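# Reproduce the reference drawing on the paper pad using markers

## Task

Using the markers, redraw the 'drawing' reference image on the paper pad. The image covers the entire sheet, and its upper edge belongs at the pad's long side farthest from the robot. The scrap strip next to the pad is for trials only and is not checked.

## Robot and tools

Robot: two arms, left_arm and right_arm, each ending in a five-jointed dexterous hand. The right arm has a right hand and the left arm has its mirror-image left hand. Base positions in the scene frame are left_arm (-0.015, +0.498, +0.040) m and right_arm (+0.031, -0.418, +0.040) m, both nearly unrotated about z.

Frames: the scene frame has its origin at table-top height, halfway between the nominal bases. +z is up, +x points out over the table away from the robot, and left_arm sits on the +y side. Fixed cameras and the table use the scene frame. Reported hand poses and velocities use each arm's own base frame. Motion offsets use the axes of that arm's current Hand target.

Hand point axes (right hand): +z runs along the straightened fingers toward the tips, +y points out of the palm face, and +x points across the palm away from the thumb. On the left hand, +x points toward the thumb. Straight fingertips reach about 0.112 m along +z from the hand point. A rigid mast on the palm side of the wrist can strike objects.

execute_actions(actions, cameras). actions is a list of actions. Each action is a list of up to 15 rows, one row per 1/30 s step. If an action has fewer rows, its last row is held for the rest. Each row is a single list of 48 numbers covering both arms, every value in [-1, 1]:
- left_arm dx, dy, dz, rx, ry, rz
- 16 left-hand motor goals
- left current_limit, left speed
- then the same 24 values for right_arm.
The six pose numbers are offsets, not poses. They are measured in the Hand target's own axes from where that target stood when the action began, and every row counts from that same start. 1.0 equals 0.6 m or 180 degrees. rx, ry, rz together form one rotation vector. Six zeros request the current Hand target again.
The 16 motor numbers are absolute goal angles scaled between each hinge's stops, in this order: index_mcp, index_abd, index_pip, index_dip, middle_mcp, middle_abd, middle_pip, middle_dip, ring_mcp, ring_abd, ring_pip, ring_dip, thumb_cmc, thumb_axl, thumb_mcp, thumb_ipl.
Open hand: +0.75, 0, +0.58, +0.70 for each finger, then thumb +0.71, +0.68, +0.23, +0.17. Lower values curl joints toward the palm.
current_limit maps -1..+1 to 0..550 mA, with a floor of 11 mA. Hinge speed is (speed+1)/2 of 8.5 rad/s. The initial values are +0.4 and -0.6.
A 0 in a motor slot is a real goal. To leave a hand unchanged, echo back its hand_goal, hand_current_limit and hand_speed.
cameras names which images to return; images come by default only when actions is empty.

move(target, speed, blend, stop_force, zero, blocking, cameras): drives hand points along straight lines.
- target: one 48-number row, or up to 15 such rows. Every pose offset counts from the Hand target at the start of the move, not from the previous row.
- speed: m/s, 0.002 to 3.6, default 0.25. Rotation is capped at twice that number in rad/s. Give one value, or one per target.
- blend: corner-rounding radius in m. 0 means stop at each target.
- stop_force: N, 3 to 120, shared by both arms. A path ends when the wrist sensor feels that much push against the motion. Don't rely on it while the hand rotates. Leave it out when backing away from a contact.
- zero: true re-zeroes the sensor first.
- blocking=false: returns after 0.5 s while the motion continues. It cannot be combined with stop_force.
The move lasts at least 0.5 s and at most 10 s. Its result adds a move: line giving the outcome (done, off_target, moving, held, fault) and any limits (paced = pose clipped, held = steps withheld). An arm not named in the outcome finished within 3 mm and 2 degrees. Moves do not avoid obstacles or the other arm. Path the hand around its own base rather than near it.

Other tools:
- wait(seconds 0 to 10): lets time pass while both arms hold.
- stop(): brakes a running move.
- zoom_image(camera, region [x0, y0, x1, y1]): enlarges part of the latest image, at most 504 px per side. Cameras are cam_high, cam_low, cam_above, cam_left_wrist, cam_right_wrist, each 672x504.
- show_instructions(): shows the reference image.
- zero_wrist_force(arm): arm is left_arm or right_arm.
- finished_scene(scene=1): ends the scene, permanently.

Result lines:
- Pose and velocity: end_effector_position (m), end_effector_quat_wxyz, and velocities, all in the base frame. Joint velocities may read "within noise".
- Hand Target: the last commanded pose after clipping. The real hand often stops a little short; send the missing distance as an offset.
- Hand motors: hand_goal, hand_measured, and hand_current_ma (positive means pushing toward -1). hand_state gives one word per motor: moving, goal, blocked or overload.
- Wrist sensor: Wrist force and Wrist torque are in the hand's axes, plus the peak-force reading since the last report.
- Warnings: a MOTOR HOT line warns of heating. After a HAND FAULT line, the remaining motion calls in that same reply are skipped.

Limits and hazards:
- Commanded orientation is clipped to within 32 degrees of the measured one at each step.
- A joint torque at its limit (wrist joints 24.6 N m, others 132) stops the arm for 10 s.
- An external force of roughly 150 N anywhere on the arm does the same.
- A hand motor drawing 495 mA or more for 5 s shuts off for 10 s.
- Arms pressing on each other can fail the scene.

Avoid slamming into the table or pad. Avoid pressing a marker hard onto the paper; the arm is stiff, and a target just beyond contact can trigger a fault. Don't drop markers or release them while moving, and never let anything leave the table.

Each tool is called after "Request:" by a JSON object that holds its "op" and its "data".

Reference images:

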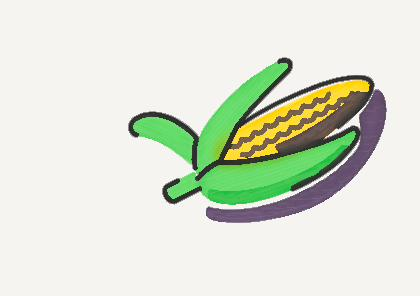

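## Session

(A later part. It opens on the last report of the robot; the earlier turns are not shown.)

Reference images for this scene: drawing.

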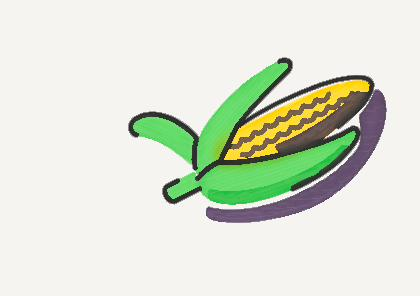

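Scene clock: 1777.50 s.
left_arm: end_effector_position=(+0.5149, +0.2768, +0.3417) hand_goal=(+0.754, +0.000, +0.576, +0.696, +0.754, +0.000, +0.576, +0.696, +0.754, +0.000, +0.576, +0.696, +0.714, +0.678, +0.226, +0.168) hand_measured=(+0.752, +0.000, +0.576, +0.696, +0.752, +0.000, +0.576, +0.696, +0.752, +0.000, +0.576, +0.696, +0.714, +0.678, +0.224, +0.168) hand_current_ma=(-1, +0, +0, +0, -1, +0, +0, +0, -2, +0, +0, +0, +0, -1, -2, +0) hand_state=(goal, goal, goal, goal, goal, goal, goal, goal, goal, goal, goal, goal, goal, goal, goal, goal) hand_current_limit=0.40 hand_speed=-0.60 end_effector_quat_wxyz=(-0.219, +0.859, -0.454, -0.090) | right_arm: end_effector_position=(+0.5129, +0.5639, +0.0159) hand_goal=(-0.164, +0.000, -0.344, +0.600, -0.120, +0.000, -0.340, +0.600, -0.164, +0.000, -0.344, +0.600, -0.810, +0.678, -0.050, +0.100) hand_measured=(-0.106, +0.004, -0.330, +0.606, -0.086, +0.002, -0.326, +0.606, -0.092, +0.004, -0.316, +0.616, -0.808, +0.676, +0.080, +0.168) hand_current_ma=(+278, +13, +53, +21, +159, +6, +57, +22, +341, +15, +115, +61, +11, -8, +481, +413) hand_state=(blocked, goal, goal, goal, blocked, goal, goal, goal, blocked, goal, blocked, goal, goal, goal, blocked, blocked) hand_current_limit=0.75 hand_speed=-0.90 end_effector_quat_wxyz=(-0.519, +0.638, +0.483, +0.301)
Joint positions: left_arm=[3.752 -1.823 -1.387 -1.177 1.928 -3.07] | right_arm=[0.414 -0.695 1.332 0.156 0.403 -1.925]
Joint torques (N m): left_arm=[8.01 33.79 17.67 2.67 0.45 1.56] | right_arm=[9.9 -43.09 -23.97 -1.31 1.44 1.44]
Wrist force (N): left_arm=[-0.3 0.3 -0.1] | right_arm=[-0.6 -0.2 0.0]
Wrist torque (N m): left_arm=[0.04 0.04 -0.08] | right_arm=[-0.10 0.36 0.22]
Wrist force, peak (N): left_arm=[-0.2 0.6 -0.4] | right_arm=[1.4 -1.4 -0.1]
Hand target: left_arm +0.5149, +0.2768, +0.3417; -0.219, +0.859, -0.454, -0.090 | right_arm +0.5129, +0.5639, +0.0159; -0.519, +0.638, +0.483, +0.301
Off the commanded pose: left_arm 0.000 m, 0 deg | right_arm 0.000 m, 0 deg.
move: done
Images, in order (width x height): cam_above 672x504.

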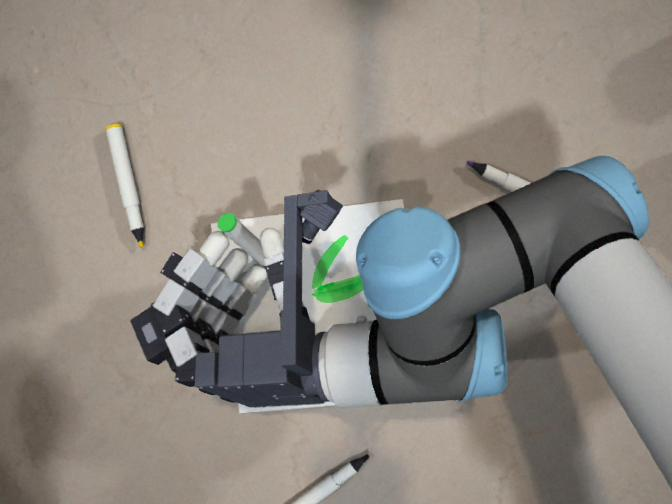

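Request:
{"op": "move", "data": {"target": [[0,0,0,0,0,0,0.754,0,0.576,0.696,0.754,0,0.576,0.696,0.754,0,0.576,0.696,0.714,0.678,0.226,0.168,0.4,-0.6,-0.00443,0.00185,0.0014,0,0,0,-0.165,0,-0.345,0.6,-0.12,0,-0.34,0.6,-0.165,0,-0.345,0.6,-0.81,0.678,-0.05,0.1,0.75,-0.9],[0,0,0,0,0,0,0.754,0,0.576,0.696,0.754,0,0.576,0.696,0.754,0,0.576,0.696,0.714,0.678,0.226,0.168,0.4,-0.6,-0.00385,0.00567,-0.0018,0,0,0,-0.165,0,-0.345,0.6,-0.12,0,-0.34,0.6,-0.165,0,-0.345,0.6,-0.81,0.678,-0.05,0.1,0.75,-0.9],[0,0,0,0,0,0,0.754,0,0.576,0.696,0.754,0,0.576,0.696,0.754,0,0.576,0.696,0.714,0.678,0.226,0.168,0.4,-0.6,-0.00483,0.00878,-0.009,0,0,0,-0.165,0,-0.345,0.6,-0.12,0,-0.34,0.6,-0.165,0,-0.345,0.6,-0.81,0.678,-0.05,0.1,0.75,-0.9],[0,0,0,0,0,0,0.754,0,0.576,0.696,0.754,0,0.576,0.696,0.754,0,0.576,0.696,0.714,0.678,0.226,0.168,0.4,-0.6,-0.00682,0.01006,-0.017,0,0,0,-0.165,0,-0.345,0.6,-0.12,0,-0.34,0.6,-0.165,0,-0.345,0.6,-0.81,0.678,-0.05,0.1,0.75,-0.9],[0,0,0,0,0,0,0.754,0,0.576,0.696,0.754,0,0.576,0.696,0.754,0,0.576,0.696,0.714,0.678,0.226,0.168,0.4,-0.6,-0.00978,0.00904,-0.025,0,0,0,-0.165,0,-0.345,0.6,-0.12,0,-0.34,0.6,-0.165,0,-0.345,0.6,-0.81,0.678,-0.05,0.1,0.75,-0.9],[0,0,0,0,0,0,0.754,0,0.576,0.696,0.754,0,0.576,0.696,0.754,0,0.576,0.696,0.714,0.678,0.226,0.168,0.4,-0.6,-0.01353,0.00609,-0.033,0,0,0,-0.165,0,-0.345,0.6,-0.12,0,-0.34,0.6,-0.165,0,-0.345,0.6,-0.81,0.678,-0.05,0.1,0.75,-0.9],[0,0,0,0,0,0,0.754,0,0.576,0.696,0.754,0,0.576,0.696,0.754,0,0.576,0.696,0.714,0.678,0.226,0.168,0.4,-0.6,-0.02002,-0.00159,-0.0434,0,0,0,-0.165,0,-0.345,0.6,-0.12,0,-0.34,0.6,-0.165,0,-0.345,0.6,-0.81,0.678,-0.05,0.1,0.75,-0.9],[0,0,0,0,0,0,0.754,0,0.576,0.696,0.754,0,0.576,0.696,0.754,0,0.576,0.696,0.714,0.678,0.226,0.168,0.4,-0.6,-0.01559,-0.00344,-0.0448,0,0,0,-0.165,0,-0.345,0.6,-0.12,0,-0.34,0.6,-0.165,0,-0.345,0.6,-0.81,0.678,-0.05,0.1,0.75,-0.9],[0,0,0,0,0,0,0.754,0,0.576,0.696,0.754,0,0.576,0.696,0.754,0,0.576,0.696,0.714,0.678,0.226,0.168,0.4,-0.6,-0.00103,0.00359,-0.008,0,0,0,-0.165,0,-0.345,0.6,-0.12,0,-0.34,0.6,-0.165,0,-0.345,0.6,-0.81,0.678,-0.05,0.1,0.75,-0.9],[0,0,0,0,0,0,0.754,0,0.576,0.696,0.754,0,0.576,0.696,0.754,0,0.576,0.696,0.714,0.678,0.226,0.168,0.4,-0.6,-0.00546,0.00544,-0.0066,0,0,0,-0.165,0,-0.345,0.6,-0.12,0,-0.34,0.6,-0.165,0,-0.345,0.6,-0.81,0.678,-0.05,0.1,0.75,-0.9],[0,0,0,0,0,0,0.754,0,0.576,0.696,0.754,0,0.576,0.696,0.754,0,0.576,0.696,0.714,0.678,0.226,0.168,0.4,-0.6,-0.0082,0.00676,-0.017,0,0,0,-0.165,0,-0.345,0.6,-0.12,0,-0.34,0.6,-0.165,0,-0.345,0.6,-0.81,0.678,-0.05,0.1,0.75,-0.9],[0,0,0,0,0,0,0.754,0,0.576,0.696,0.754,0,0.576,0.696,0.754,0,0.576,0.696,0.714,0.678,0.226,0.168,0.4,-0.6,-0.01138,0.00519,-0.025,0,0,0,-0.165,0,-0.345,0.6,-0.12,0,-0.34,0.6,-0.165,0,-0.345,0.6,-0.81,0.678,-0.05,0.1,0.75,-0.9],[0,0,0,0,0,0,0.754,0,0.576,0.696,0.754,0,0.576,0.696,0.754,0,0.576,0.696,0.714,0.678,0.226,0.168,0.4,-0.6,-0.01523,0.00201,-0.033,0,0,0,-0.165,0,-0.345,0.6,-0.12,0,-0.34,0.6,-0.165,0,-0.345,0.6,-0.81,0.678,-0.05,0.1,0.75,-0.9],[0,0,0,0,0,0,0.754,0,0.576,0.696,0.754,0,0.576,0.696,0.754,0,0.576,0.696,0.714,0.678,0.226,0.168,0.4,-0.6,-0.02109,-0.00476,-0.0426,0,0,0,-0.165,0,-0.345,0.6,-0.12,0,-0.34,0.6,-0.165,0,-0.345,0.6,-0.81,0.678,-0.05,0.1,0.75,-0.9],[0,0,0,0,0,0,0.754,0,0.576,0.696,0.754,0,0.576,0.696,0.754,0,0.576,0.696,0.714,0.678,0.226,0.168,0.4,-0.6,-0.01666,-0.00661,-0.044,0,0,0,-0.165,0,-0.345,0.6,-0.12,0,-0.34,0.6,-0.165,0,-0.345,0.6,-0.81,0.678,-0.05,0.1,0.75,-0.9]], "speed": [0.05,0.06,0.06,0.06,0.06,0.06,0.06,0.1,0.2,0.05,0.06,0.06,0.06,0.06,0.1], "blend": [0,0.001,0.002,0.002,0.002,0.002,0,0.001,0.001,0,0.002,0.002,0.002,0,0], "cameras": []}}

Request:
{"op": "move", "data": {"target": [[0,0,0,0,0,0,0.754,0,0.576,0.696,0.754,0,0.576,0.696,0.754,0,0.576,0.696,0.714,0.678,0.226,0.168,0.4,-0.6,0.01569,0.0043,0.044,0,0,0,-0.165,0,-0.345,0.6,-0.12,0,-0.34,0.6,-0.165,0,-0.345,0.6,-0.81,0.678,-0.05,0.1,0.75,-0.9],[0,0,0,0,0,0,0.754,0,0.576,0.696,0.754,0,0.576,0.696,0.754,0,0.576,0.696,0.714,0.678,0.226,0.168,0.4,-0.6,0.01126,0.00615,0.0454,0,0,0,-0.165,0,-0.345,0.6,-0.12,0,-0.34,0.6,-0.165,0,-0.345,0.6,-0.81,0.678,-0.05,0.1,0.75,-0.9],[0,0,0,0,0,0,0.754,0,0.576,0.696,0.754,0,0.576,0.696,0.754,0,0.576,0.696,0.714,0.678,0.226,0.168,0.4,-0.6,0.00959,0.01,0.035,0,0,0,-0.165,0,-0.345,0.6,-0.12,0,-0.34,0.6,-0.165,0,-0.345,0.6,-0.81,0.678,-0.05,0.1,0.75,-0.9],[0,0,0,0,0,0,0.754,0,0.576,0.696,0.754,0,0.576,0.696,0.754,0,0.576,0.696,0.714,0.678,0.226,0.168,0.4,-0.6,0.00708,0.01005,0.027,0,0,0,-0.165,0,-0.345,0.6,-0.12,0,-0.34,0.6,-0.165,0,-0.345,0.6,-0.81,0.678,-0.05,0.1,0.75,-0.9],[0,0,0,0,0,0,0.754,0,0.576,0.696,0.754,0,0.576,0.696,0.754,0,0.576,0.696,0.714,0.678,0.226,0.168,0.4,-0.6,0.00367,0.00795,0.019,0,0,0,-0.165,0,-0.345,0.6,-0.12,0,-0.34,0.6,-0.165,0,-0.345,0.6,-0.81,0.678,-0.05,0.1,0.75,-0.9],[0,0,0,0,0,0,0.754,0,0.576,0.696,0.754,0,0.576,0.696,0.754,0,0.576,0.696,0.714,0.678,0.226,0.168,0.4,-0.6,-0.00028,0.00454,0.011,0,0,0,-0.165,0,-0.345,0.6,-0.12,0,-0.34,0.6,-0.165,0,-0.345,0.6,-0.81,0.678,-0.05,0.1,0.75,-0.9],[0,0,0,0,0,0,0.754,0,0.576,0.696,0.754,0,0.576,0.696,0.754,0,0.576,0.696,0.714,0.678,0.226,0.168,0.4,-0.6,-0.00619,-0.00239,0.0014,0,0,0,-0.165,0,-0.345,0.6,-0.12,0,-0.34,0.6,-0.165,0,-0.345,0.6,-0.81,0.678,-0.05,0.1,0.75,-0.9],[0,0,0,0,0,0,0.754,0,0.576,0.696,0.754,0,0.576,0.696,0.754,0,0.576,0.696,0.714,0.678,0.226,0.168,0.4,-0.6,-0.00176,-0.00423,0,0,0,0,-0.165,0,-0.345,0.6,-0.12,0,-0.34,0.6,-0.165,0,-0.345,0.6,-0.81,0.678,-0.05,0.1,0.75,-0.9],[0,0,0,0,0,0,0.754,0,0.576,0.696,0.754,0,0.576,0.696,0.754,0,0.576,0.696,0.714,0.678,0.226,0.168,0.4,-0.6,0.01391,0.00486,0.0376,0,0,0,-0.165,0,-0.345,0.6,-0.12,0,-0.34,0.6,-0.165,0,-0.345,0.6,-0.81,0.678,-0.05,0.1,0.75,-0.9],[0,0,0,0,0,0,0.754,0,0.576,0.696,0.754,0,0.576,0.696,0.754,0,0.576,0.696,0.714,0.678,0.226,0.168,0.4,-0.6,0.00948,0.00671,0.039,0,0,0,-0.165,0,-0.345,0.6,-0.12,0,-0.34,0.6,-0.165,0,-0.345,0.6,-0.81,0.678,-0.05,0.1,0.75,-0.9],[0,0,0,0,0,0,0.754,0,0.576,0.696,0.754,0,0.576,0.696,0.754,0,0.576,0.696,0.714,0.678,0.226,0.168,0.4,-0.6,0.0057,0.00674,0.027,0,0,0,-0.165,0,-0.345,0.6,-0.12,0,-0.34,0.6,-0.165,0,-0.345,0.6,-0.81,0.678,-0.05,0.1,0.75,-0.9],[0,0,0,0,0,0,0.754,0,0.576,0.696,0.754,0,0.576,0.696,0.754,0,0.576,0.696,0.714,0.678,0.226,0.168,0.4,-0.6,0.00207,0.0041,0.019,0,0,0,-0.165,0,-0.345,0.6,-0.12,0,-0.34,0.6,-0.165,0,-0.345,0.6,-0.81,0.678,-0.05,0.1,0.75,-0.9],[0,0,0,0,0,0,0.754,0,0.576,0.696,0.754,0,0.576,0.696,0.754,0,0.576,0.696,0.714,0.678,0.226,0.168,0.4,-0.6,-0.00197,0.00046,0.011,0,0,0,-0.165,0,-0.345,0.6,-0.12,0,-0.34,0.6,-0.165,0,-0.345,0.6,-0.81,0.678,-0.05,0.1,0.75,-0.9],[0,0,0,0,0,0,0.754,0,0.576,0.696,0.754,0,0.576,0.696,0.754,0,0.576,0.696,0.714,0.678,0.226,0.168,0.4,-0.6,-0.00796,-0.00662,0.0014,0,0,0,-0.165,0,-0.345,0.6,-0.12,0,-0.34,0.6,-0.165,0,-0.345,0.6,-0.81,0.678,-0.05,0.1,0.75,-0.9],[0,0,0,0,0,0,0.754,0,0.576,0.696,0.754,0,0.576,0.696,0.754,0,0.576,0.696,0.714,0.678,0.226,0.168,0.4,-0.6,-0.00353,-0.00847,0,0,0,0,-0.165,0,-0.345,0.6,-0.12,0,-0.34,0.6,-0.165,0,-0.345,0.6,-0.81,0.678,-0.05,0.1,0.75,-0.9]], "speed": [0.2,0.05,0.06,0.06,0.06,0.06,0.06,0.1,0.2,0.05,0.06,0.06,0.06,0.06,0.1], "blend": [0.001,0,0.002,0.002,0.002,0.002,0,0.001,0.001,0,0.002,0.002,0.002,0,0], "cameras": []}}

Request:
{"op": "move", "data": {"target": [[0,0,0,0,0,0,0.754,0,0.576,0.696,0.754,0,0.576,0.696,0.754,0,0.576,0.696,0.714,0.678,0.226,0.168,0.4,-0.6,0.01847,0.01036,0.0448,0,0,0,-0.165,0,-0.345,0.6,-0.12,0,-0.34,0.6,-0.165,0,-0.345,0.6,-0.81,0.678,-0.05,0.1,0.75,-0.9],[0,0,0,0,0,0,0.754,0,0.576,0.696,0.754,0,0.576,0.696,0.754,0,0.576,0.696,0.714,0.678,0.226,0.168,0.4,-0.6,0.01404,0.01221,0.0462,0,0,0,-0.165,0,-0.345,0.6,-0.12,0,-0.34,0.6,-0.165,0,-0.345,0.6,-0.81,0.678,-0.05,0.1,0.75,-0.9],[0,0,0,0,0,0,0.754,0,0.576,0.696,0.754,0,0.576,0.696,0.754,0,0.576,0.696,0.714,0.678,0.226,0.168,0.4,-0.6,0.01087,0.01308,0.035,0,0,0,-0.165,0,-0.345,0.6,-0.12,0,-0.34,0.6,-0.165,0,-0.345,0.6,-0.81,0.678,-0.05,0.1,0.75,-0.9],[0,0,0,0,0,0,0.754,0,0.576,0.696,0.754,0,0.576,0.696,0.754,0,0.576,0.696,0.714,0.678,0.226,0.168,0.4,-0.6,0.00785,0.0119,0.027,0,0,0,-0.165,0,-0.345,0.6,-0.12,0,-0.34,0.6,-0.165,0,-0.345,0.6,-0.81,0.678,-0.05,0.1,0.75,-0.9],[0,0,0,0,0,0,0.754,0,0.576,0.696,0.754,0,0.576,0.696,0.754,0,0.576,0.696,0.714,0.678,0.226,0.168,0.4,-0.6,0.00399,0.00872,0.019,0,0,0,-0.165,0,-0.345,0.6,-0.12,0,-0.34,0.6,-0.165,0,-0.345,0.6,-0.81,0.678,-0.05,0.1,0.75,-0.9],[0,0,0,0,0,0,0.754,0,0.576,0.696,0.754,0,0.576,0.696,0.754,0,0.576,0.696,0.714,0.678,0.226,0.168,0.4,-0.6,-0.00015,0.00485,0.011,0,0,0,-0.165,0,-0.345,0.6,-0.12,0,-0.34,0.6,-0.165,0,-0.345,0.6,-0.81,0.678,-0.05,0.1,0.75,-0.9],[0,0,0,0,0,0,0.754,0,0.576,0.696,0.754,0,0.576,0.696,0.754,0,0.576,0.696,0.714,0.678,0.226,0.168,0.4,-0.6,-0.00603,-0.002,0.0014,0,0,0,-0.165,0,-0.345,0.6,-0.12,0,-0.34,0.6,-0.165,0,-0.345,0.6,-0.81,0.678,-0.05,0.1,0.75,-0.9],[0,0,0,0,0,0,0.754,0,0.576,0.696,0.754,0,0.576,0.696,0.754,0,0.576,0.696,0.714,0.678,0.226,0.168,0.4,-0.6,-0.0016,-0.00385,0,0,0,0,-0.165,0,-0.345,0.6,-0.12,0,-0.34,0.6,-0.165,0,-0.345,0.6,-0.81,0.678,-0.05,0.1,0.75,-0.9],[0,0,0,0,0,0,0.754,0,0.576,0.696,0.754,0,0.576,0.696,0.754,0,0.576,0.696,0.714,0.678,0.226,0.168,0.4,-0.6,0.01783,0.00882,0.0448,0,0,0,-0.165,0,-0.345,0.6,-0.12,0,-0.34,0.6,-0.165,0,-0.345,0.6,-0.81,0.678,-0.05,0.1,0.75,-0.9],[0,0,0,0,0,0,0.754,0,0.576,0.696,0.754,0,0.576,0.696,0.754,0,0.576,0.696,0.714,0.678,0.226,0.168,0.4,-0.6,0.0134,0.01067,0.0462,0,0,0,-0.165,0,-0.345,0.6,-0.12,0,-0.34,0.6,-0.165,0,-0.345,0.6,-0.81,0.678,-0.05,0.1,0.75,-0.9],[0,0,0,0,0,0,0.754,0,0.576,0.696,0.754,0,0.576,0.696,0.754,0,0.576,0.696,0.714,0.678,0.226,0.168,0.4,-0.6,0.00975,0.01038,0.035,0,0,0,-0.165,0,-0.345,0.6,-0.12,0,-0.34,0.6,-0.165,0,-0.345,0.6,-0.81,0.678,-0.05,0.1,0.75,-0.9],[0,0,0,0,0,0,0.754,0,0.576,0.696,0.754,0,0.576,0.696,0.754,0,0.576,0.696,0.714,0.678,0.226,0.168,0.4,-0.6,0.00647,0.00859,0.027,0,0,0,-0.165,0,-0.345,0.6,-0.12,0,-0.34,0.6,-0.165,0,-0.345,0.6,-0.81,0.678,-0.05,0.1,0.75,-0.9],[0,0,0,0,0,0,0.754,0,0.576,0.696,0.754,0,0.576,0.696,0.754,0,0.576,0.696,0.714,0.678,0.226,0.168,0.4,-0.6,0.00239,0.00487,0.019,0,0,0,-0.165,0,-0.345,0.6,-0.12,0,-0.34,0.6,-0.165,0,-0.345,0.6,-0.81,0.678,-0.05,0.1,0.75,-0.9],[0,0,0,0,0,0,0.754,0,0.576,0.696,0.754,0,0.576,0.696,0.754,0,0.576,0.696,0.714,0.678,0.226,0.168,0.4,-0.6,-0.00185,0.00077,0.011,0,0,0,-0.165,0,-0.345,0.6,-0.12,0,-0.34,0.6,-0.165,0,-0.345,0.6,-0.81,0.678,-0.05,0.1,0.75,-0.9],[0,0,0,0,0,0,0.754,0,0.576,0.696,0.754,0,0.576,0.696,0.754,0,0.576,0.696,0.714,0.678,0.226,0.168,0.4,-0.6,-0.00726,-0.00555,0.0022,0,0,0,-0.165,0,-0.345,0.6,-0.12,0,-0.34,0.6,-0.165,0,-0.345,0.6,-0.81,0.678,-0.05,0.1,0.75,-0.9]], "speed": [0.2,0.05,0.06,0.06,0.06,0.06,0.06,0.1,0.2,0.05,0.06,0.06,0.06,0.06,0.06], "blend": [0.001,0,0.002,0.002,0.002,0.002,0,0.001,0.001,0,0.002,0.002,0.002,0.002,0], "cameras": []}}

Request:
{"op": "move", "data": {"target": [[0,0,0,0,0,0,0.754,0,0.576,0.696,0.754,0,0.576,0.696,0.754,0,0.576,0.696,0.714,0.678,0.226,0.168,0.4,-0.6,0.00443,-0.00185,-0.0014,0,0,0,-0.165,0,-0.345,0.6,-0.12,0,-0.34,0.6,-0.165,0,-0.345,0.6,-0.81,0.678,-0.05,0.1,0.75,-0.9],[0,0,0,0,0,0,0.754,0,0.576,0.696,0.754,0,0.576,0.696,0.754,0,0.576,0.696,0.714,0.678,0.226,0.168,0.4,-0.6,-0.00114,-0.02796,0.0154,0,0,0,-0.165,0,-0.345,0.6,-0.12,0,-0.34,0.6,-0.165,0,-0.345,0.6,-0.81,0.678,-0.05,0.1,0.75,-0.9],[0,0,0,0,0,0,0.754,0,0.576,0.696,0.754,0,0.576,0.696,0.754,0,0.576,0.696,0.714,0.678,0.226,0.168,0.4,-0.6,-0.00557,-0.02611,0.0168,0,0,0,-0.165,0,-0.345,0.6,-0.12,0,-0.34,0.6,-0.165,0,-0.345,0.6,-0.81,0.678,-0.05,0.1,0.75,-0.9],[0,0,0,0,0,0,0.754,0,0.576,0.696,0.754,0,0.576,0.696,0.754,0,0.576,0.696,0.714,0.678,0.226,0.168,0.4,-0.6,-0.00792,-0.01295,-0.008,0,0,0,-0.165,0,-0.345,0.6,-0.12,0,-0.34,0.6,-0.165,0,-0.345,0.6,-0.81,0.678,-0.05,0.1,0.75,-0.9],[0,0,0,0,0,0,0.754,0,0.576,0.696,0.754,0,0.576,0.696,0.754,0,0.576,0.696,0.714,0.678,0.226,0.168,0.4,-0.6,-0.00349,-0.0148,-0.0094,0,0,0,-0.165,0,-0.345,0.6,-0.12,0,-0.34,0.6,-0.165,0,-0.345,0.6,-0.81,0.678,-0.05,0.1,0.75,-0.9],[0,0,0,0,0,0,0.754,0,0.576,0.696,0.754,0,0.576,0.696,0.754,0,0.576,0.696,0.714,0.678,0.226,0.168,0.4,-0.6,-0.00237,-0.03061,0.015,0,0,0,-0.165,0,-0.345,0.6,-0.12,0,-0.34,0.6,-0.165,0,-0.345,0.6,-0.81,0.678,-0.05,0.1,0.75,-0.9],[0,0,0,0,0,0,0.754,0,0.576,0.696,0.754,0,0.576,0.696,0.754,0,0.576,0.696,0.714,0.678,0.226,0.168,0.4,-0.6,-0.0068,-0.02876,0.0164,0,0,0,-0.165,0,-0.345,0.6,-0.12,0,-0.34,0.6,-0.165,0,-0.345,0.6,-0.81,0.678,-0.05,0.1,0.75,-0.9],[0,0,0,0,0,0,0.754,0,0.576,0.696,0.754,0,0.576,0.696,0.754,0,0.576,0.696,0.714,0.678,0.226,0.168,0.4,-0.6,-0.00948,-0.01546,-0.0096,0,0,0,-0.165,0,-0.345,0.6,-0.12,0,-0.34,0.6,-0.165,0,-0.345,0.6,-0.81,0.678,-0.05,0.1,0.75,-0.9],[0,0,0,0,0,0,0.754,0,0.576,0.696,0.754,0,0.576,0.696,0.754,0,0.576,0.696,0.714,0.678,0.226,0.168,0.4,-0.6,-0.00505,-0.01731,-0.011,0,0,0,-0.165,0,-0.345,0.6,-0.12,0,-0.34,0.6,-0.165,0,-0.345,0.6,-0.81,0.678,-0.05,0.1,0.75,-0.9],[0,0,0,0,0,0,0.754,0,0.576,0.696,0.754,0,0.576,0.696,0.754,0,0.576,0.696,0.714,0.678,0.226,0.168,0.4,-0.6,-0.00382,-0.03136,0.0114,0,0,0,-0.165,0,-0.345,0.6,-0.12,0,-0.34,0.6,-0.165,0,-0.345,0.6,-0.81,0.678,-0.05,0.1,0.75,-0.9],[0,0,0,0,0,0,0.754,0,0.576,0.696,0.754,0,0.576,0.696,0.754,0,0.576,0.696,0.714,0.678,0.226,0.168,0.4,-0.6,-0.00825,-0.02951,0.0128,0,0,0,-0.165,0,-0.345,0.6,-0.12,0,-0.34,0.6,-0.165,0,-0.345,0.6,-0.81,0.678,-0.05,0.1,0.75,-0.9],[0,0,0,0,0,0,0.754,0,0.576,0.696,0.754,0,0.576,0.696,0.754,0,0.576,0.696,0.714,0.678,0.226,0.168,0.4,-0.6,-0.0106,-0.01725,-0.0108,0,0,0,-0.165,0,-0.345,0.6,-0.12,0,-0.34,0.6,-0.165,0,-0.345,0.6,-0.81,0.678,-0.05,0.1,0.75,-0.9],[0,0,0,0,0,0,0.754,0,0.576,0.696,0.754,0,0.576,0.696,0.754,0,0.576,0.696,0.714,0.678,0.226,0.168,0.4,-0.6,-0.00321,-0.02033,-0.01313,0,0,0,-0.165,0,-0.345,0.6,-0.12,0,-0.34,0.6,-0.165,0,-0.345,0.6,-0.81,0.678,-0.05,0.1,0.75,-0.9]], "speed": [0.1,0.2,0.05,0.06,0.1,0.2,0.05,0.06,0.1,0.2,0.05,0.06,0.1], "blend": [0.001,0.001,0,0,0.001,0.001,0,0,0.001,0.001,0,0,0], "cameras": []}}

Request:
{"op": "move", "data": {"target": [0,0,0,0,0,0,0.754,0,0.576,0.696,0.754,0,0.576,0.696,0.754,0,0.576,0.696,0.714,0.678,0.226,0.168,0.4,-0.6,0.07288,-0.20153,0.21064,0,0,0,-0.165,0,-0.345,0.6,-0.12,0,-0.34,0.6,-0.165,0,-0.345,0.6,-0.81,0.678,-0.05,0.1,0.75,-0.9], "speed": 0.2, "cameras": ["cam_above"]}}

Request:
{"op": "zoom_image", "data": {"camera": "cam_above", "region": [260, 220, 400, 325]}}

Scene clock: 1860.17 s.
left_arm: end_effector_position=(+0.5149, +0.2768, +0.3417) hand_goal=(+0.754, +0.000, +0.576, +0.696, +0.754, +0.000, +0.576, +0.696, +0.754, +0.000, +0.576, +0.696, +0.714, +0.678, +0.226, +0.168) hand_measured=(+0.752, +0.000, +0.576, +0.696, +0.752, +0.000, +0.576, +0.696, +0.752, +0.000, +0.576, +0.696, +0.714, +0.678, +0.224, +0.168) hand_current_ma=(-1, +0, +0, +0, -1, +0, +0, +0, -2, +0, +0, +0, +0, -1, -2, +0) hand_state=(goal, goal, goal, goal, goal, goal, goal, goal, goal, goal, goal, goal, goal, goal, goal, goal) hand_current_limit=0.40 hand_speed=-0.60 end_effector_quat_wxyz=(-0.219, +0.859, -0.454, -0.090) | right_arm: end_effector_position=(+0.5087, +0.5357, +0.0158) hand_goal=(-0.164, +0.000, -0.344, +0.600, -0.120, +0.000, -0.340, +0.600, -0.164, +0.000, -0.344, +0.600, -0.810, +0.678, -0.050, +0.100) hand_measured=(-0.106, +0.004, -0.330, +0.606, -0.086, +0.002, -0.326, +0.606, -0.092, +0.004, -0.316, +0.616, -0.808, +0.676, +0.080, +0.168) hand_current_ma=(+276, +12, +53, +21, +159, +5, +57, +22, +341, +14, +115, +61, +10, -8, +481, +413) hand_state=(blocked, goal, goal, goal, blocked, goal, goal, goal, blocked, goal, blocked, goal, goal, goal, blocked, blocked) hand_current_limit=0.75 hand_speed=-0.90 end_effector_quat_wxyz=(-0.519, +0.638, +0.483, +0.301)
Joint positions: left_arm=[3.752 -1.823 -1.387 -1.177 1.928 -3.07] | right_arm=[0.37 -0.716 1.392 0.195 0.374 -2.01]
Joint torques (N m): left_arm=[7.61 33 18.16 2.56 0.49 1.46] | right_arm=[-11.06 -57.93 -20.61 3.71 -3.79 -1.64]
Wrist force (N): left_arm=[-0.1 0.3 -0.1] | right_arm=[-0.7 -0.4 -0.1]
Wrist torque (N m): left_arm=[0.03 0.02 -0.07] | right_arm=[-0.11 0.37 0.30]
Wrist force, peak (N): left_arm=[-0.4 0.7 -0.4] | right_arm=[2.1 -1.4 -0.1]
Hand target: left_arm +0.5149, +0.2768, +0.3417; -0.219, +0.859, -0.454, -0.090 | right_arm +0.5088, +0.5357, +0.0159; -0.519, +0.638, +0.483, +0.301
Off the commanded pose: left_arm 0.000 m, 0 deg | right_arm 0.000 m, 0 deg.
move: done
No camera images: "cameras" was empty.

Scene clock: 1863.30 s.
left_arm: end_effector_position=(+0.5149, +0.2768, +0.3417) hand_goal=(+0.754, +0.000, +0.576, +0.696, +0.754, +0.000, +0.576, +0.696, +0.754, +0.000, +0.576, +0.696, +0.714, +0.678, +0.226, +0.168) hand_measured=(+0.752, +0.000, +0.576, +0.696, +0.752, +0.000, +0.576, +0.696, +0.752, +0.000, +0.576, +0.696, +0.714, +0.678, +0.224, +0.168) hand_current_ma=(-1, +0, +0, +0, -1, +0, +0, +0, -2, +0, +0, +0, +0, -1, -2, +0) hand_state=(goal, goal, goal, goal, goal, goal, goal, goal, goal, goal, goal, goal, goal, goal, goal, goal) hand_current_limit=0.40 hand_speed=-0.60 end_effector_quat_wxyz=(-0.219, +0.859, -0.454, -0.090) | right_arm: end_effector_position=(+0.5033, +0.5350, +0.0158) hand_goal=(-0.164, +0.000, -0.344, +0.600, -0.120, +0.000, -0.340, +0.600, -0.164, +0.000, -0.344, +0.600, -0.810, +0.678, -0.050, +0.100) hand_measured=(-0.106, +0.004, -0.330, +0.606, -0.086, +0.002, -0.326, +0.606, -0.092, +0.004, -0.316, +0.616, -0.808, +0.676, +0.080, +0.168) hand_current_ma=(+276, +12, +53, +21, +159, +5, +57, +22, +341, +15, +115, +61, +10, -8, +481, +413) hand_state=(blocked, goal, goal, goal, blocked, goal, goal, goal, blocked, goal, blocked, goal, goal, goal, blocked, blocked) hand_current_limit=0.75 hand_speed=-0.90 end_effector_quat_wxyz=(-0.519, +0.638, +0.483, +0.301)
Joint positions: left_arm=[3.752 -1.823 -1.387 -1.177 1.928 -3.07] | right_arm=[0.372 -0.726 1.412 0.181 0.375 -2.005]
Joint torques (N m): left_arm=[7.15 32.75 17.69 2.48 0.64 1.42] | right_arm=[-11.36 -55.53 -23.71 3.79 -3.73 -1.46]
Wrist force (N): left_arm=[-0.2 0.3 -0.2] | right_arm=[-0.6 -0.6 -0.1]
Wrist torque (N m): left_arm=[0.04 0.02 -0.08] | right_arm=[-0.14 0.36 0.29]
Wrist force, peak (N): left_arm=[-0.2 0.8 -0.1] | right_arm=[2.1 -1.3 -0.2]
Hand target: left_arm +0.5149, +0.2768, +0.3417; -0.219, +0.859, -0.454, -0.090 | right_arm +0.5033, +0.5350, +0.0159; -0.519, +0.638, +0.483, +0.301
Off the commanded pose: left_arm 0.000 m, 0 deg | right_arm 0.000 m, 0 deg.
move: done
No camera images: "cameras" was empty.

Scene clock: 1866.33 s.
left_arm: end_effector_position=(+0.5149, +0.2768, +0.3417) hand_goal=(+0.754, +0.000, +0.576, +0.696, +0.754, +0.000, +0.576, +0.696, +0.754, +0.000, +0.576, +0.696, +0.714, +0.678, +0.226, +0.168) hand_measured=(+0.752, +0.000, +0.576, +0.696, +0.752, +0.000, +0.576, +0.696, +0.752, +0.000, +0.576, +0.696, +0.714, +0.678, +0.224, +0.168) hand_current_ma=(-1, +0, +0, +0, -1, +0, +0, +0, -2, +0, +0, +0, +0, -1, -2, +0) hand_state=(goal, goal, goal, goal, goal, goal, goal, goal, goal, goal, goal, goal, goal, goal, goal, goal) hand_current_limit=0.40 hand_speed=-0.60 end_effector_quat_wxyz=(-0.219, +0.859, -0.454, -0.090) | right_arm: end_effector_position=(+0.4986, +0.5350, +0.0130) hand_goal=(-0.164, +0.000, -0.344, +0.600, -0.120, +0.000, -0.340, +0.600, -0.164, +0.000, -0.344, +0.600, -0.810, +0.678, -0.050, +0.100) hand_measured=(-0.106, +0.004, -0.330, +0.606, -0.086, +0.002, -0.326, +0.606, -0.092, +0.004, -0.316, +0.616, -0.808, +0.676, +0.080, +0.168) hand_current_ma=(+276, +10, +54, +21, +159, +5, +57, +22, +341, +14, +115, +61, +7, -8, +481, +413) hand_state=(blocked, goal, goal, goal, blocked, goal, goal, goal, blocked, goal, blocked, goal, goal, goal, blocked, blocked) hand_current_limit=0.75 hand_speed=-0.90 end_effector_quat_wxyz=(-0.519, +0.638, +0.483, +0.301)
Joint positions: left_arm=[3.752 -1.823 -1.387 -1.177 1.928 -3.07] | right_arm=[0.376 -0.73 1.429 0.162 0.377 -1.998]
Joint torques (N m): left_arm=[7.05 33.69 17.12 2.66 0.56 1.65] | right_arm=[-11.53 -55.11 -6.83 4.12 -3.42 -1.66]
Wrist force (N): left_arm=[-0.3 0.5 -0.2] | right_arm=[1.0 -0.8 0.0]
Wrist torque (N m): left_arm=[0.08 0.03 -0.09] | right_arm=[-0.16 0.27 0.24]
Wrist force, peak (N): left_arm=[-0.1 0.8 -0.2] | right_arm=[1.8 -1.4 -0.1]
Hand target: left_arm +0.5149, +0.2768, +0.3417; -0.219, +0.859, -0.454, -0.090 | right_arm +0.4985, +0.5349, +0.0130; -0.519, +0.638, +0.483, +0.301
Off the commanded pose: left_arm 0.000 m, 0 deg | right_arm 0.000 m, 0 deg.
move: done
No camera images: "cameras" was empty.

Scene clock: 1870.10 s.
left_arm: end_effector_position=(+0.5149, +0.2768, +0.3417) hand_goal=(+0.754, +0.000, +0.576, +0.696, +0.754, +0.000, +0.576, +0.696, +0.754, +0.000, +0.576, +0.696, +0.714, +0.678, +0.226, +0.168) hand_measured=(+0.752, +0.000, +0.576, +0.696, +0.752, +0.000, +0.576, +0.696, +0.752, +0.000, +0.576, +0.696, +0.714, +0.678, +0.224, +0.168) hand_current_ma=(-1, +0, +0, +0, -1, +0, +0, +0, -2, +0, +0, +0, +0, -1, -2, +0) hand_state=(goal, goal, goal, goal, goal, goal, goal, goal, goal, goal, goal, goal, goal, goal, goal, goal) hand_current_limit=0.40 hand_speed=-0.60 end_effector_quat_wxyz=(-0.219, +0.859, -0.454, -0.090) | right_arm: end_effector_position=(+0.4874, +0.5268, +0.0179) hand_goal=(-0.164, +0.000, -0.344, +0.600, -0.120, +0.000, -0.340, +0.600, -0.164, +0.000, -0.344, +0.600, -0.810, +0.678, -0.050, +0.100) hand_measured=(-0.106, +0.004, -0.330, +0.606, -0.086, +0.002, -0.326, +0.606, -0.092, +0.004, -0.316, +0.616, -0.808, +0.676, +0.080, +0.168) hand_current_ma=(+276, +13, +54, +21, +159, +5, +57, +22, +341, +15, +115, +61, +10, -8, +481, +413) hand_state=(blocked, goal, goal, goal, blocked, goal, goal, goal, blocked, goal, blocked, goal, goal, goal, blocked, blocked) hand_current_limit=0.75 hand_speed=-0.90 end_effector_quat_wxyz=(-0.519, +0.638, +0.483, +0.301)
Joint positions: left_arm=[3.752 -1.823 -1.387 -1.177 1.928 -3.07] | right_arm=[0.369 -0.76 1.478 0.157 0.373 -2.012]
Joint torques (N m): left_arm=[7.31 33.63 17.92 2.49 0.56 1.63] | right_arm=[-10.92 -57.3 -22.36 3.88 -3.85 -1.61]
Wrist force (N): left_arm=[-0.3 0.4 -0.2] | right_arm=[-0.4 -0.4 -0.3]
Wrist torque (N m): left_arm=[0.05 0.04 -0.09] | right_arm=[-0.10 0.33 0.32]
Wrist force, peak (N): left_arm=[-0.4 0.6 -0.4] | right_arm=[1.1 -1.5 -0.2]
Hand target: left_arm +0.5149, +0.2768, +0.3417; -0.219, +0.859, -0.454, -0.090 | right_arm +0.4875, +0.5268, +0.0180; -0.519, +0.638, +0.483, +0.301
Off the commanded pose: left_arm 0.000 m, 0 deg | right_arm 0.000 m, 0 deg.
move: done
No camera images: "cameras" was empty.

Scene clock: 1871.53 s.
left_arm: end_effector_position=(+0.5149, +0.2768, +0.3417) hand_goal=(+0.754, +0.000, +0.576, +0.696, +0.754, +0.000, +0.576, +0.696, +0.754, +0.000, +0.576, +0.696, +0.714, +0.678, +0.226, +0.168) hand_measured=(+0.752, +0.000, +0.576, +0.696, +0.752, +0.000, +0.576, +0.696, +0.752, +0.000, +0.576, +0.696, +0.714, +0.678, +0.224, +0.168) hand_current_ma=(-1, +0, +0, +0, -1, +0, +0, +0, -2, +0, +0, +0, +0, -1, -2, +0) hand_state=(goal, goal, goal, goal, goal, goal, goal, goal, goal, goal, goal, goal, goal, goal, goal, goal) hand_current_limit=0.40 hand_speed=-0.60 end_effector_quat_wxyz=(-0.219, +0.859, -0.454, -0.090) | right_arm: end_effector_position=(+0.3758, +0.6597, +0.0663) hand_goal=(-0.164, +0.000, -0.344, +0.600, -0.120, +0.000, -0.340, +0.600, -0.164, +0.000, -0.344, +0.600, -0.810, +0.678, -0.050, +0.100) hand_measured=(-0.106, +0.004, -0.330, +0.606, -0.086, +0.002, -0.326, +0.606, -0.092, +0.004, -0.316, +0.616, -0.808, +0.676, +0.080, +0.168) hand_current_ma=(+276, +13, +54, +21, +159, +5, +57, +22, +341, +15, +115, +61, +10, -8, +481, +413) hand_state=(blocked, goal, goal, goal, blocked, goal, goal, goal, blocked, goal, blocked, goal, goal, goal, blocked, blocked) hand_current_limit=0.75 hand_speed=-0.90 end_effector_quat_wxyz=(-0.519, +0.638, +0.483, +0.301)
Joint positions: left_arm=[3.752 -1.823 -1.387 -1.177 1.928 -3.07] | right_arm=[0.691 -0.894 1.501 -0.112 0.628 -1.586]
Joint torques (N m): left_arm=[7.18 32.96 17.44 2.54 0.56 1.59] | right_arm=[10.16 -52.12 -25.26 -2.6 1.9 1.37]
Wrist force (N): left_arm=[-0.5 0.5 -0.3] | right_arm=[-0.4 -0.5 -0.1]
Wrist torque (N m): left_arm=[0.08 0.06 -0.11] | right_arm=[-0.12 0.33 0.22]
Wrist force, peak (N): left_arm=[-0.5 0.5 -0.3] | right_arm=[-0.3 -1.5 1.1]
Hand target: left_arm +0.5149, +0.2768, +0.3417; -0.219, +0.859, -0.454, -0.090 | right_arm +0.3757, +0.6598, +0.0663; -0.519, +0.638, +0.483, +0.301
Off the commanded pose: left_arm 0.000 m, 0 deg | right_arm 0.000 m, 0 deg.
move: done
Images, in order (width x height): cam_above 672x504.

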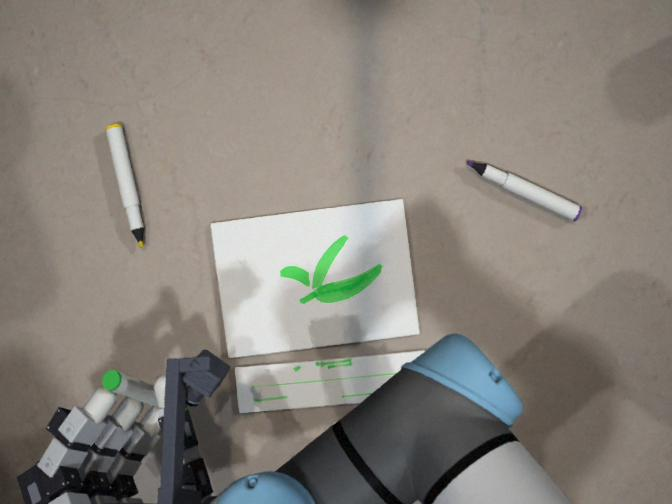

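Scaled by 3.600.

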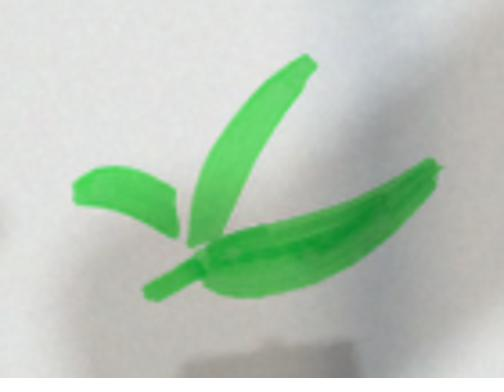

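Request:
{"op": "show_instructions", "data": {}}

Reference images for this scene: drawing.

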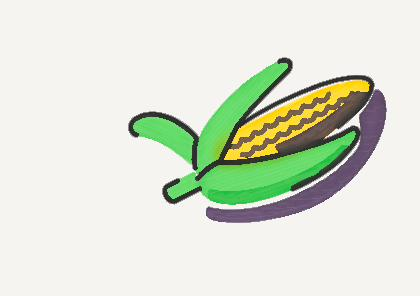

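Request:
{"op": "move", "data": {"target": [0,0,0,0,0,0,0.754,0,0.576,0.696,0.754,0,0.576,0.696,0.754,0,0.576,0.696,0.714,0.678,0.226,0.168,0.4,-0.6,0.0309,0.0909,0.1939,-0.0813,0.0543,0.4014,-0.165,0,-0.345,0.6,-0.12,0,-0.34,0.6,-0.165,0,-0.345,0.6,-0.81,0.678,-0.05,0.1,0.75,-0.9], "speed": 0.2, "cameras": ["cam_high"]}}

Request:
{"op": "move", "data": {"target": [0,0,0,0,0,0,0.754,0,0.576,0.696,0.754,0,0.576,0.696,0.754,0,0.576,0.696,0.714,0.678,0.226,0.168,0.4,-0.6,0,0.0523,0.0218,0,0,0,-0.165,0,-0.345,0.6,-0.12,0,-0.34,0.6,-0.165,0,-0.345,0.6,-0.81,0.678,-0.05,0.1,0.75,-0.9], "speed": 0.06, "stop_force": 4, "cameras": ["cam_right_wrist","cam_high"]}}

Scene clock: 1961.17 s.
left_arm: end_effector_position=(+0.5149, +0.2768, +0.3417) hand_goal=(+0.754, +0.000, +0.576, +0.696, +0.754, +0.000, +0.576, +0.696, +0.754, +0.000, +0.576, +0.696, +0.714, +0.678, +0.226, +0.168) hand_measured=(+0.752, +0.000, +0.576, +0.696, +0.752, +0.000, +0.576, +0.696, +0.752, +0.000, +0.576, +0.696, +0.714, +0.678, +0.224, +0.168) hand_current_ma=(-1, +0, +0, +0, -1, +0, +0, +0, -2, +0, +0, +0, +0, -1, -2, +0) hand_state=(goal, goal, goal, goal, goal, goal, goal, goal, goal, goal, goal, goal, goal, goal, goal, goal) hand_current_limit=0.40 hand_speed=-0.60 end_effector_quat_wxyz=(-0.219, +0.859, -0.454, -0.090) | right_arm: end_effector_position=(+0.4192, +0.7766, +0.0300) hand_goal=(-0.164, +0.000, -0.344, +0.600, -0.120, +0.000, -0.340, +0.600, -0.164, +0.000, -0.344, +0.600, -0.810, +0.678, -0.050, +0.100) hand_measured=(-0.106, +0.004, -0.330, +0.606, -0.086, +0.002, -0.326, +0.606, -0.092, +0.004, -0.316, +0.616, -0.808, +0.676, +0.080, +0.168) hand_current_ma=(+276, +13, +55, +21, +159, +5, +57, +22, +341, +15, +115, +61, +10, -8, +481, +413) hand_state=(blocked, goal, goal, goal, blocked, goal, goal, goal, blocked, goal, blocked, goal, goal, goal, blocked, blocked) hand_current_limit=0.75 hand_speed=-0.90 end_effector_quat_wxyz=(-0.553, +0.829, -0.067, +0.043)
Joint positions: left_arm=[3.752 -1.823 -1.387 -1.177 1.928 -3.07] | right_arm=[0.779 -0.492 0.693 0.276 0.992 -0.273]
Joint torques (N m): left_arm=[7.55 32.87 17.76 2.53 0.48 1.62] | right_arm=[10.09 -52.95 -29.27 2.55 2.23 1.5]
Wrist force (N): left_arm=[0.0 0.3 -0.2] | right_arm=[-0.7 -0.8 -0.1]
Wrist torque (N m): left_arm=[0.05 0.00 -0.06] | right_arm=[0.02 0.16 -0.08]
Wrist force, peak (N): left_arm=[-0.6 0.5 -0.1] | right_arm=[-0.8 -1.0 -0.3]
Hand target: left_arm +0.5149, +0.2768, +0.3417; -0.219, +0.859, -0.454, -0.090 | right_arm +0.4192, +0.7766, +0.0300; -0.553, +0.829, -0.067, +0.043
Off the commanded pose: left_arm 0.000 m, 0 deg | right_arm 0.000 m, 0 deg.
move: done
Images, in order (width x height): cam_high 672x504.

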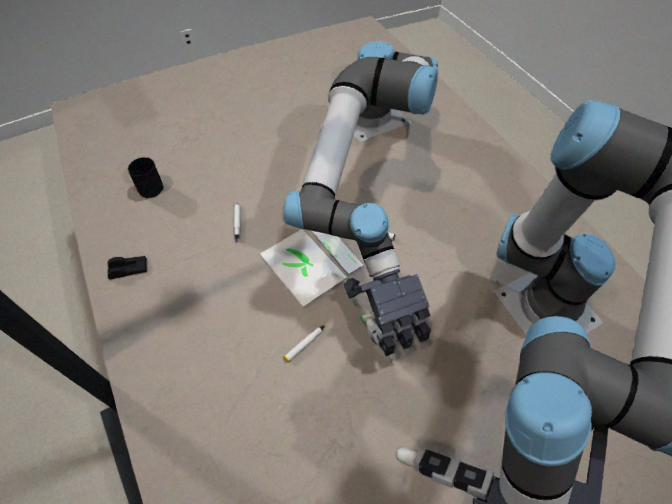

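Scene clock: 1962.67 s.
left_arm: end_effector_position=(+0.5149, +0.2768, +0.3417) hand_goal=(+0.754, +0.000, +0.576, +0.696, +0.754, +0.000, +0.576, +0.696, +0.754, +0.000, +0.576, +0.696, +0.714, +0.678, +0.226, +0.168) hand_measured=(+0.752, +0.000, +0.576, +0.696, +0.752, +0.000, +0.576, +0.696, +0.752, +0.000, +0.576, +0.696, +0.714, +0.678, +0.224, +0.168) hand_current_ma=(-1, +0, +0, +0, -1, +0, +0, +0, -2, +0, +0, +0, +0, -1, -2, +0) hand_state=(goal, goal, goal, goal, goal, goal, goal, goal, goal, goal, goal, goal, goal, goal, goal, goal) hand_current_limit=0.40 hand_speed=-0.60 end_effector_quat_wxyz=(-0.219, +0.859, -0.454, -0.090) | right_arm: end_effector_position=(+0.4191, +0.7766, -0.0040) hand_goal=(-0.164, +0.000, -0.344, +0.600, -0.120, +0.000, -0.340, +0.600, -0.164, +0.000, -0.344, +0.600, -0.810, +0.678, -0.050, +0.100) hand_measured=(-0.106, +0.004, -0.330, +0.606, -0.086, +0.002, -0.326, +0.606, -0.092, +0.004, -0.316, +0.616, -0.808, +0.676, +0.080, +0.168) hand_current_ma=(+276, +13, +56, +21, +159, +5, +57, +22, +341, +15, +115, +61, +10, -8, +481, +413) hand_state=(blocked, goal, goal, goal, blocked, goal, goal, goal, blocked, goal, blocked, goal, goal, goal, blocked, blocked) hand_current_limit=0.75 hand_speed=-0.90 end_effector_quat_wxyz=(-0.553, +0.829, -0.067, +0.043)
Joint positions: left_arm=[3.752 -1.823 -1.387 -1.177 1.928 -3.07] | right_arm=[0.779 -0.464 0.726 0.215 0.993 -0.273]
Joint torques (N m): left_arm=[6.49 33 17.99 2.5 0.55 1.8] | right_arm=[10.31 -53.47 -15.53 -2.81 1.95 1.5]
Wrist force (N): left_arm=[-0.3 0.4 -0.2] | right_arm=[-0.6 -0.7 -0.1]
Wrist torque (N m): left_arm=[0.05 0.04 -0.08] | right_arm=[0.03 0.13 -0.06]
Wrist force, peak (N): left_arm=[-0.5 0.5 -0.1] | right_arm=[-0.6 -1.3 -0.3]
Hand target: left_arm +0.5149, +0.2768, +0.3417; -0.219, +0.859, -0.454, -0.090 | right_arm +0.4191, +0.7766, -0.0040; -0.553, +0.829, -0.067, +0.043
Off the commanded pose: left_arm 0.000 m, 0 deg | right_arm 0.000 m, 0 deg.
move: done
camera_calibration:
cam_right_wrist: T_world_to_cam=[[-0.840414, -0.0789132, -0.53617, 0.450606], [-0.463146, -0.409173, 0.786176, 0.464372], [-0.281426, 0.909038, 0.307326, -0.456506], [0, 0, 0, 1]] pos_world=[0.465295, 0.640549, 0.0168192]
Images, in order (width x height): cam_high 672x504, cam_right_wrist 672x504.

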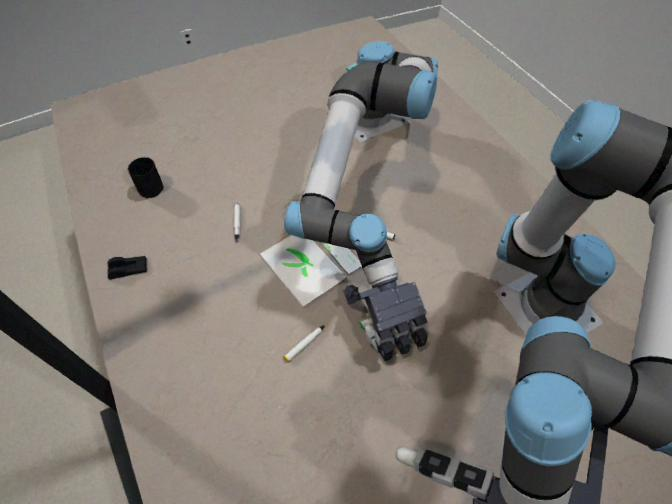

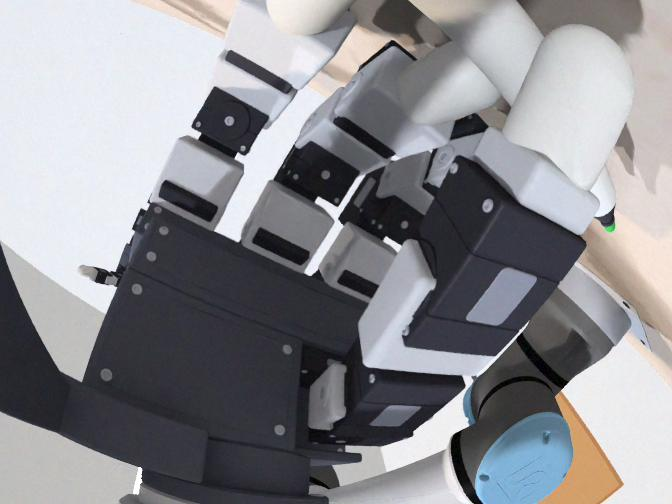

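Request:
{"op": "move", "data": {"target": [0,0,0,0,0,0,0.754,0,0.576,0.696,0.754,0,0.576,0.696,0.754,0,0.576,0.696,0.714,0.678,0.226,0.168,0.4,-0.6,0,0.0154,0.0064,0,0,0,-0.165,0,-0.345,0.6,-0.12,0,-0.34,0.6,-0.165,0,-0.345,0.6,-0.81,0.678,-0.05,0.1,0.75,-0.9], "speed": 0.012, "stop_force": 3, "cameras": ["cam_right_wrist"]}}

Scene clock: 1968.70 s.
left_arm: end_effector_position=(+0.5149, +0.2768, +0.3417) hand_goal=(+0.754, +0.000, +0.576, +0.696, +0.754, +0.000, +0.576, +0.696, +0.754, +0.000, +0.576, +0.696, +0.714, +0.678, +0.226, +0.168) hand_measured=(+0.752, +0.000, +0.576, +0.696, +0.752, +0.000, +0.576, +0.696, +0.752, +0.000, +0.576, +0.696, +0.714, +0.678, +0.224, +0.168) hand_current_ma=(-1, +0, +0, +0, -1, +0, +0, +0, -2, +0, +0, +0, +0, -1, -2, +0) hand_state=(goal, goal, goal, goal, goal, goal, goal, goal, goal, goal, goal, goal, goal, goal, goal, goal) hand_current_limit=0.40 hand_speed=-0.60 end_effector_quat_wxyz=(-0.219, +0.859, -0.454, -0.090) | right_arm: end_effector_position=(+0.4191, +0.7766, -0.0135) hand_goal=(-0.164, +0.000, -0.344, +0.600, -0.120, +0.000, -0.340, +0.600, -0.164, +0.000, -0.344, +0.600, -0.810, +0.678, -0.050, +0.100) hand_measured=(-0.106, +0.004, -0.324, +0.610, -0.086, +0.002, -0.326, +0.606, -0.096, +0.004, -0.324, +0.606, -0.806, +0.676, +0.080, +0.168) hand_current_ma=(+276, +13, +85, +41, +151, +5, +57, +22, +328, +14, +78, +24, +13, -6, +481, +413) hand_state=(blocked, goal, blocked, goal, blocked, goal, goal, goal, blocked, goal, goal, goal, goal, goal, blocked, blocked) hand_current_limit=0.75 hand_speed=-0.90 end_effector_quat_wxyz=(-0.553, +0.829, -0.067, +0.043)
Joint positions: left_arm=[3.752 -1.823 -1.387 -1.177 1.928 -3.07] | right_arm=[0.779 -0.455 0.733 0.199 0.993 -0.273]
Joint torques (N m): left_arm=[7.6 33.19 16.54 2.5 0.64 1.67] | right_arm=[8.16 -67.57 -26.92 2.66 2.26 1.11]
Wrist force (N): left_arm=[-0.1 0.0 -0.2] | right_arm=[-0.9 -4.2 -0.9]
Wrist torque (N m): left_arm=[0.01 0.01 -0.06] | right_arm=[-0.25 0.18 -0.18]
Wrist force, peak (N): left_arm=[-0.2 0.7 -0.2] | right_arm=[-1.3 -5.9 -1.1]
Hand target: left_arm +0.5149, +0.2768, +0.3417; -0.219, +0.859, -0.454, -0.090 | right_arm +0.4191, +0.7766, -0.0135; -0.553, +0.829, -0.067, +0.043 (not the last commanded pose)
Off the commanded pose: left_arm 0.000 m, 0 deg | right_arm 0.001 m, 0 deg.
move: contact (right_arm)
camera_calibration:
cam_right_wrist: T_world_to_cam=[[-0.84039, -0.07899, -0.536194, 0.445552], [-0.463132, -0.409215, 0.786162, 0.471862], [-0.281518, 0.909012, 0.307318, -0.453527], [0, 0, 0, 1]] pos_world=[0.465296, 0.640549, 0.00731928]
Images, in order (width x height): cam_right_wrist 672x504.

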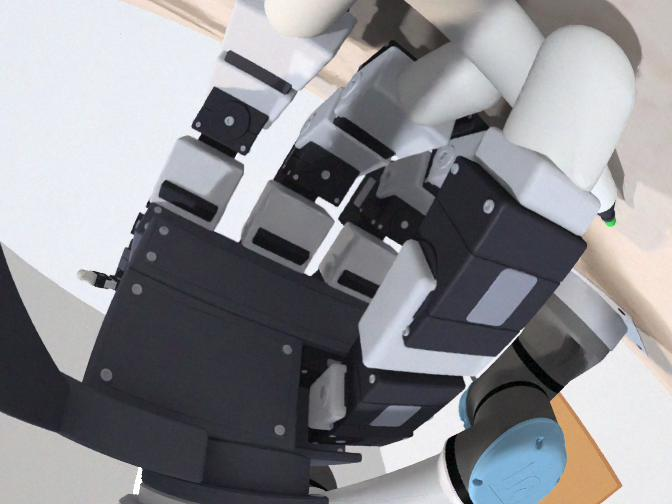

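Request:
{"op": "move", "data": {"target": [0,0,0,0,0,0,0.754,0,0.576,0.696,0.754,0,0.576,0.696,0.754,0,0.576,0.696,0.714,0.678,0.226,0.168,0.4,-0.6,0,-0.0006,-0.0003,0,0,0,-0.10,0,-0.32,0.61,-0.08,0,-0.32,0.61,-0.095,0,-0.32,0.61,-0.81,0.678,0.085,0.17,0.3,-0.97], "cameras": ["cam_right_wrist"]}}

Request:
{"op": "move", "data": {"target": [0,0,0,0,0,0,0.754,0,0.576,0.696,0.754,0,0.576,0.696,0.754,0,0.576,0.696,0.714,0.678,0.226,0.168,0.4,-0.6,0,0,0,0,0,0,-0.10,0,-0.32,0.61,-0.08,0,-0.32,0.61,-0.095,0,-0.32,0.61,-0.81,0.678,0.24,0.17,0.3,-0.96], "cameras": ["cam_right_wrist"]}}

Scene clock: 1972.77 s.
left_arm: end_effector_position=(+0.5149, +0.2768, +0.3417) hand_goal=(+0.754, +0.000, +0.576, +0.696, +0.754, +0.000, +0.576, +0.696, +0.754, +0.000, +0.576, +0.696, +0.714, +0.678, +0.226, +0.168) hand_measured=(+0.752, +0.000, +0.576, +0.696, +0.752, +0.000, +0.576, +0.696, +0.752, +0.000, +0.576, +0.696, +0.714, +0.678, +0.224, +0.168) hand_current_ma=(-1, +0, +0, +0, -1, +0, +0, +0, -2, +0, +0, +0, +0, -1, -2, +0) hand_state=(goal, goal, goal, goal, goal, goal, goal, goal, goal, goal, goal, goal, goal, goal, goal, goal) hand_current_limit=0.40 hand_speed=-0.60 end_effector_quat_wxyz=(-0.219, +0.859, -0.454, -0.090) | right_arm: end_effector_position=(+0.4191, +0.7766, -0.0131) hand_goal=(-0.100, +0.000, -0.320, +0.610, -0.080, +0.000, -0.320, +0.610, -0.094, +0.000, -0.320, +0.610, -0.810, +0.678, +0.086, +0.170) hand_measured=(-0.098, +0.004, -0.312, +0.614, -0.082, +0.002, -0.318, +0.610, -0.094, +0.004, -0.316, +0.610, -0.806, +0.676, +0.088, +0.164) hand_current_ma=(+9, +10, +29, +14, -9, +5, +4, -2, +9, +10, +17, +1, +13, -5, +78, +24) hand_state=(moving, goal, goal, goal, goal, goal, goal, goal, moving, goal, goal, goal, goal, goal, moving, moving) hand_current_limit=0.30 hand_speed=-0.97 end_effector_quat_wxyz=(-0.553, +0.829, -0.067, +0.043)
Joint positions: left_arm=[3.752 -1.823 -1.387 -1.177 1.928 -3.07] | right_arm=[0.779 -0.456 0.733 0.2 0.993 -0.273]
Joint torques (N m): left_arm=[7.72 33.67 17.54 2.45 0.77 1.6] | right_arm=[-1.28 -68.25 -27.89 2.45 1.29 0.89]
Wrist force (N): left_arm=[-0.1 0.2 -0.1] | right_arm=[-0.4 -1.9 -0.7]
Wrist torque (N m): left_arm=[0.03 0.02 -0.07] | right_arm=[-0.11 0.13 -0.07]
Wrist force, peak (N): left_arm=[-0.2 0.7 -0.2] | right_arm=[-0.9 -4.4 -1.0]
Hand target: left_arm +0.5149, +0.2768, +0.3417; -0.219, +0.859, -0.454, -0.090 | right_arm +0.4191, +0.7766, -0.0131; -0.553, +0.829, -0.067, +0.043
Off the commanded pose: left_arm 0.000 m, 0 deg | right_arm 0.000 m, 0 deg.
move: done
camera_calibration:
cam_right_wrist: T_world_to_cam=[[-0.840429, -0.0790231, -0.536129, 0.445805], [-0.463063, -0.409209, 0.786207, 0.47151], [-0.281517, 0.909013, 0.307318, -0.453651], [0, 0, 0, 1]] pos_world=[0.465296, 0.640549, 0.00771915]
Images, in order (width x height): cam_right_wrist 672x504.

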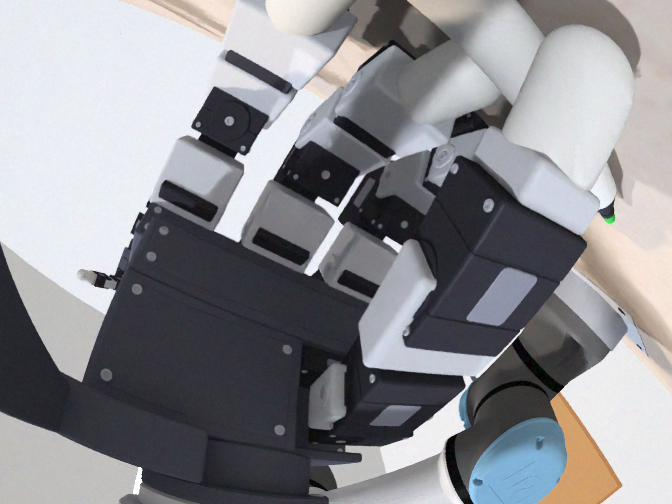

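Scene clock: 1974.50 s.
left_arm: end_effector_position=(+0.5149, +0.2768, +0.3417) hand_goal=(+0.754, +0.000, +0.576, +0.696, +0.754, +0.000, +0.576, +0.696, +0.754, +0.000, +0.576, +0.696, +0.714, +0.678, +0.226, +0.168) hand_measured=(+0.752, +0.000, +0.576, +0.696, +0.752, +0.000, +0.576, +0.696, +0.752, +0.000, +0.576, +0.696, +0.714, +0.678, +0.224, +0.168) hand_current_ma=(-1, +0, +0, +0, -1, +0, +0, +0, -2, +0, +0, +0, +0, -1, -2, +0) hand_state=(goal, goal, goal, goal, goal, goal, goal, goal, goal, goal, goal, goal, goal, goal, goal, goal) hand_current_limit=0.40 hand_speed=-0.60 end_effector_quat_wxyz=(-0.219, +0.859, -0.454, -0.090) | right_arm: end_effector_position=(+0.4191, +0.7766, -0.0131) hand_goal=(-0.100, +0.000, -0.320, +0.610, -0.080, +0.000, -0.320, +0.610, -0.094, +0.000, -0.320, +0.610, -0.810, +0.678, +0.240, +0.170) hand_measured=(-0.098, +0.004, -0.314, +0.614, -0.082, +0.002, -0.318, +0.610, -0.094, +0.004, -0.316, +0.610, -0.806, +0.676, +0.234, +0.170) hand_current_ma=(+10, +10, +24, +13, -9, +5, +4, -2, +3, +10, +17, +1, +13, -5, -31, -2) hand_state=(goal, goal, goal, goal, goal, goal, goal, goal, goal, goal, goal, goal, goal, goal, goal, goal) hand_current_limit=0.30 hand_speed=-0.96 end_effector_quat_wxyz=(-0.553, +0.829, -0.067, +0.043)
Joint positions: left_arm=[3.752 -1.823 -1.387 -1.177 1.928 -3.07] | right_arm=[0.779 -0.456 0.733 0.2 0.993 -0.273]
Joint torques (N m): left_arm=[7.55 33.53 17.34 2.33 0.58 1.71] | right_arm=[-9.71 -69.2 -28.17 2.59 -1.62 -0.86]
Wrist force (N): left_arm=[-0.4 0.4 -0.1] | right_arm=[-0.8 -0.9 -0.4]
Wrist torque (N m): left_arm=[0.05 0.05 -0.09] | right_arm=[0.03 0.17 -0.09]
Wrist force, peak (N): left_arm=[-0.4 0.6 -0.4] | right_arm=[-0.8 -1.8 -0.8]
Hand target: left_arm +0.5149, +0.2768, +0.3417; -0.219, +0.859, -0.454, -0.090 | right_arm +0.4191, +0.7766, -0.0131; -0.553, +0.829, -0.067, +0.043
Off the commanded pose: left_arm 0.000 m, 0 deg | right_arm 0.000 m, 0 deg.
move: done
camera_calibration:
cam_right_wrist: T_world_to_cam=[[-0.840414, -0.0789132, -0.53617, 0.445727], [-0.463146, -0.409173, 0.786176, 0.471526], [-0.281426, 0.909038, 0.307326, -0.453709], [0, 0, 0, 1]] pos_world=[0.465295, 0.640549, 0.00771919]
Images, in order (width x height): cam_right_wrist 672x504.

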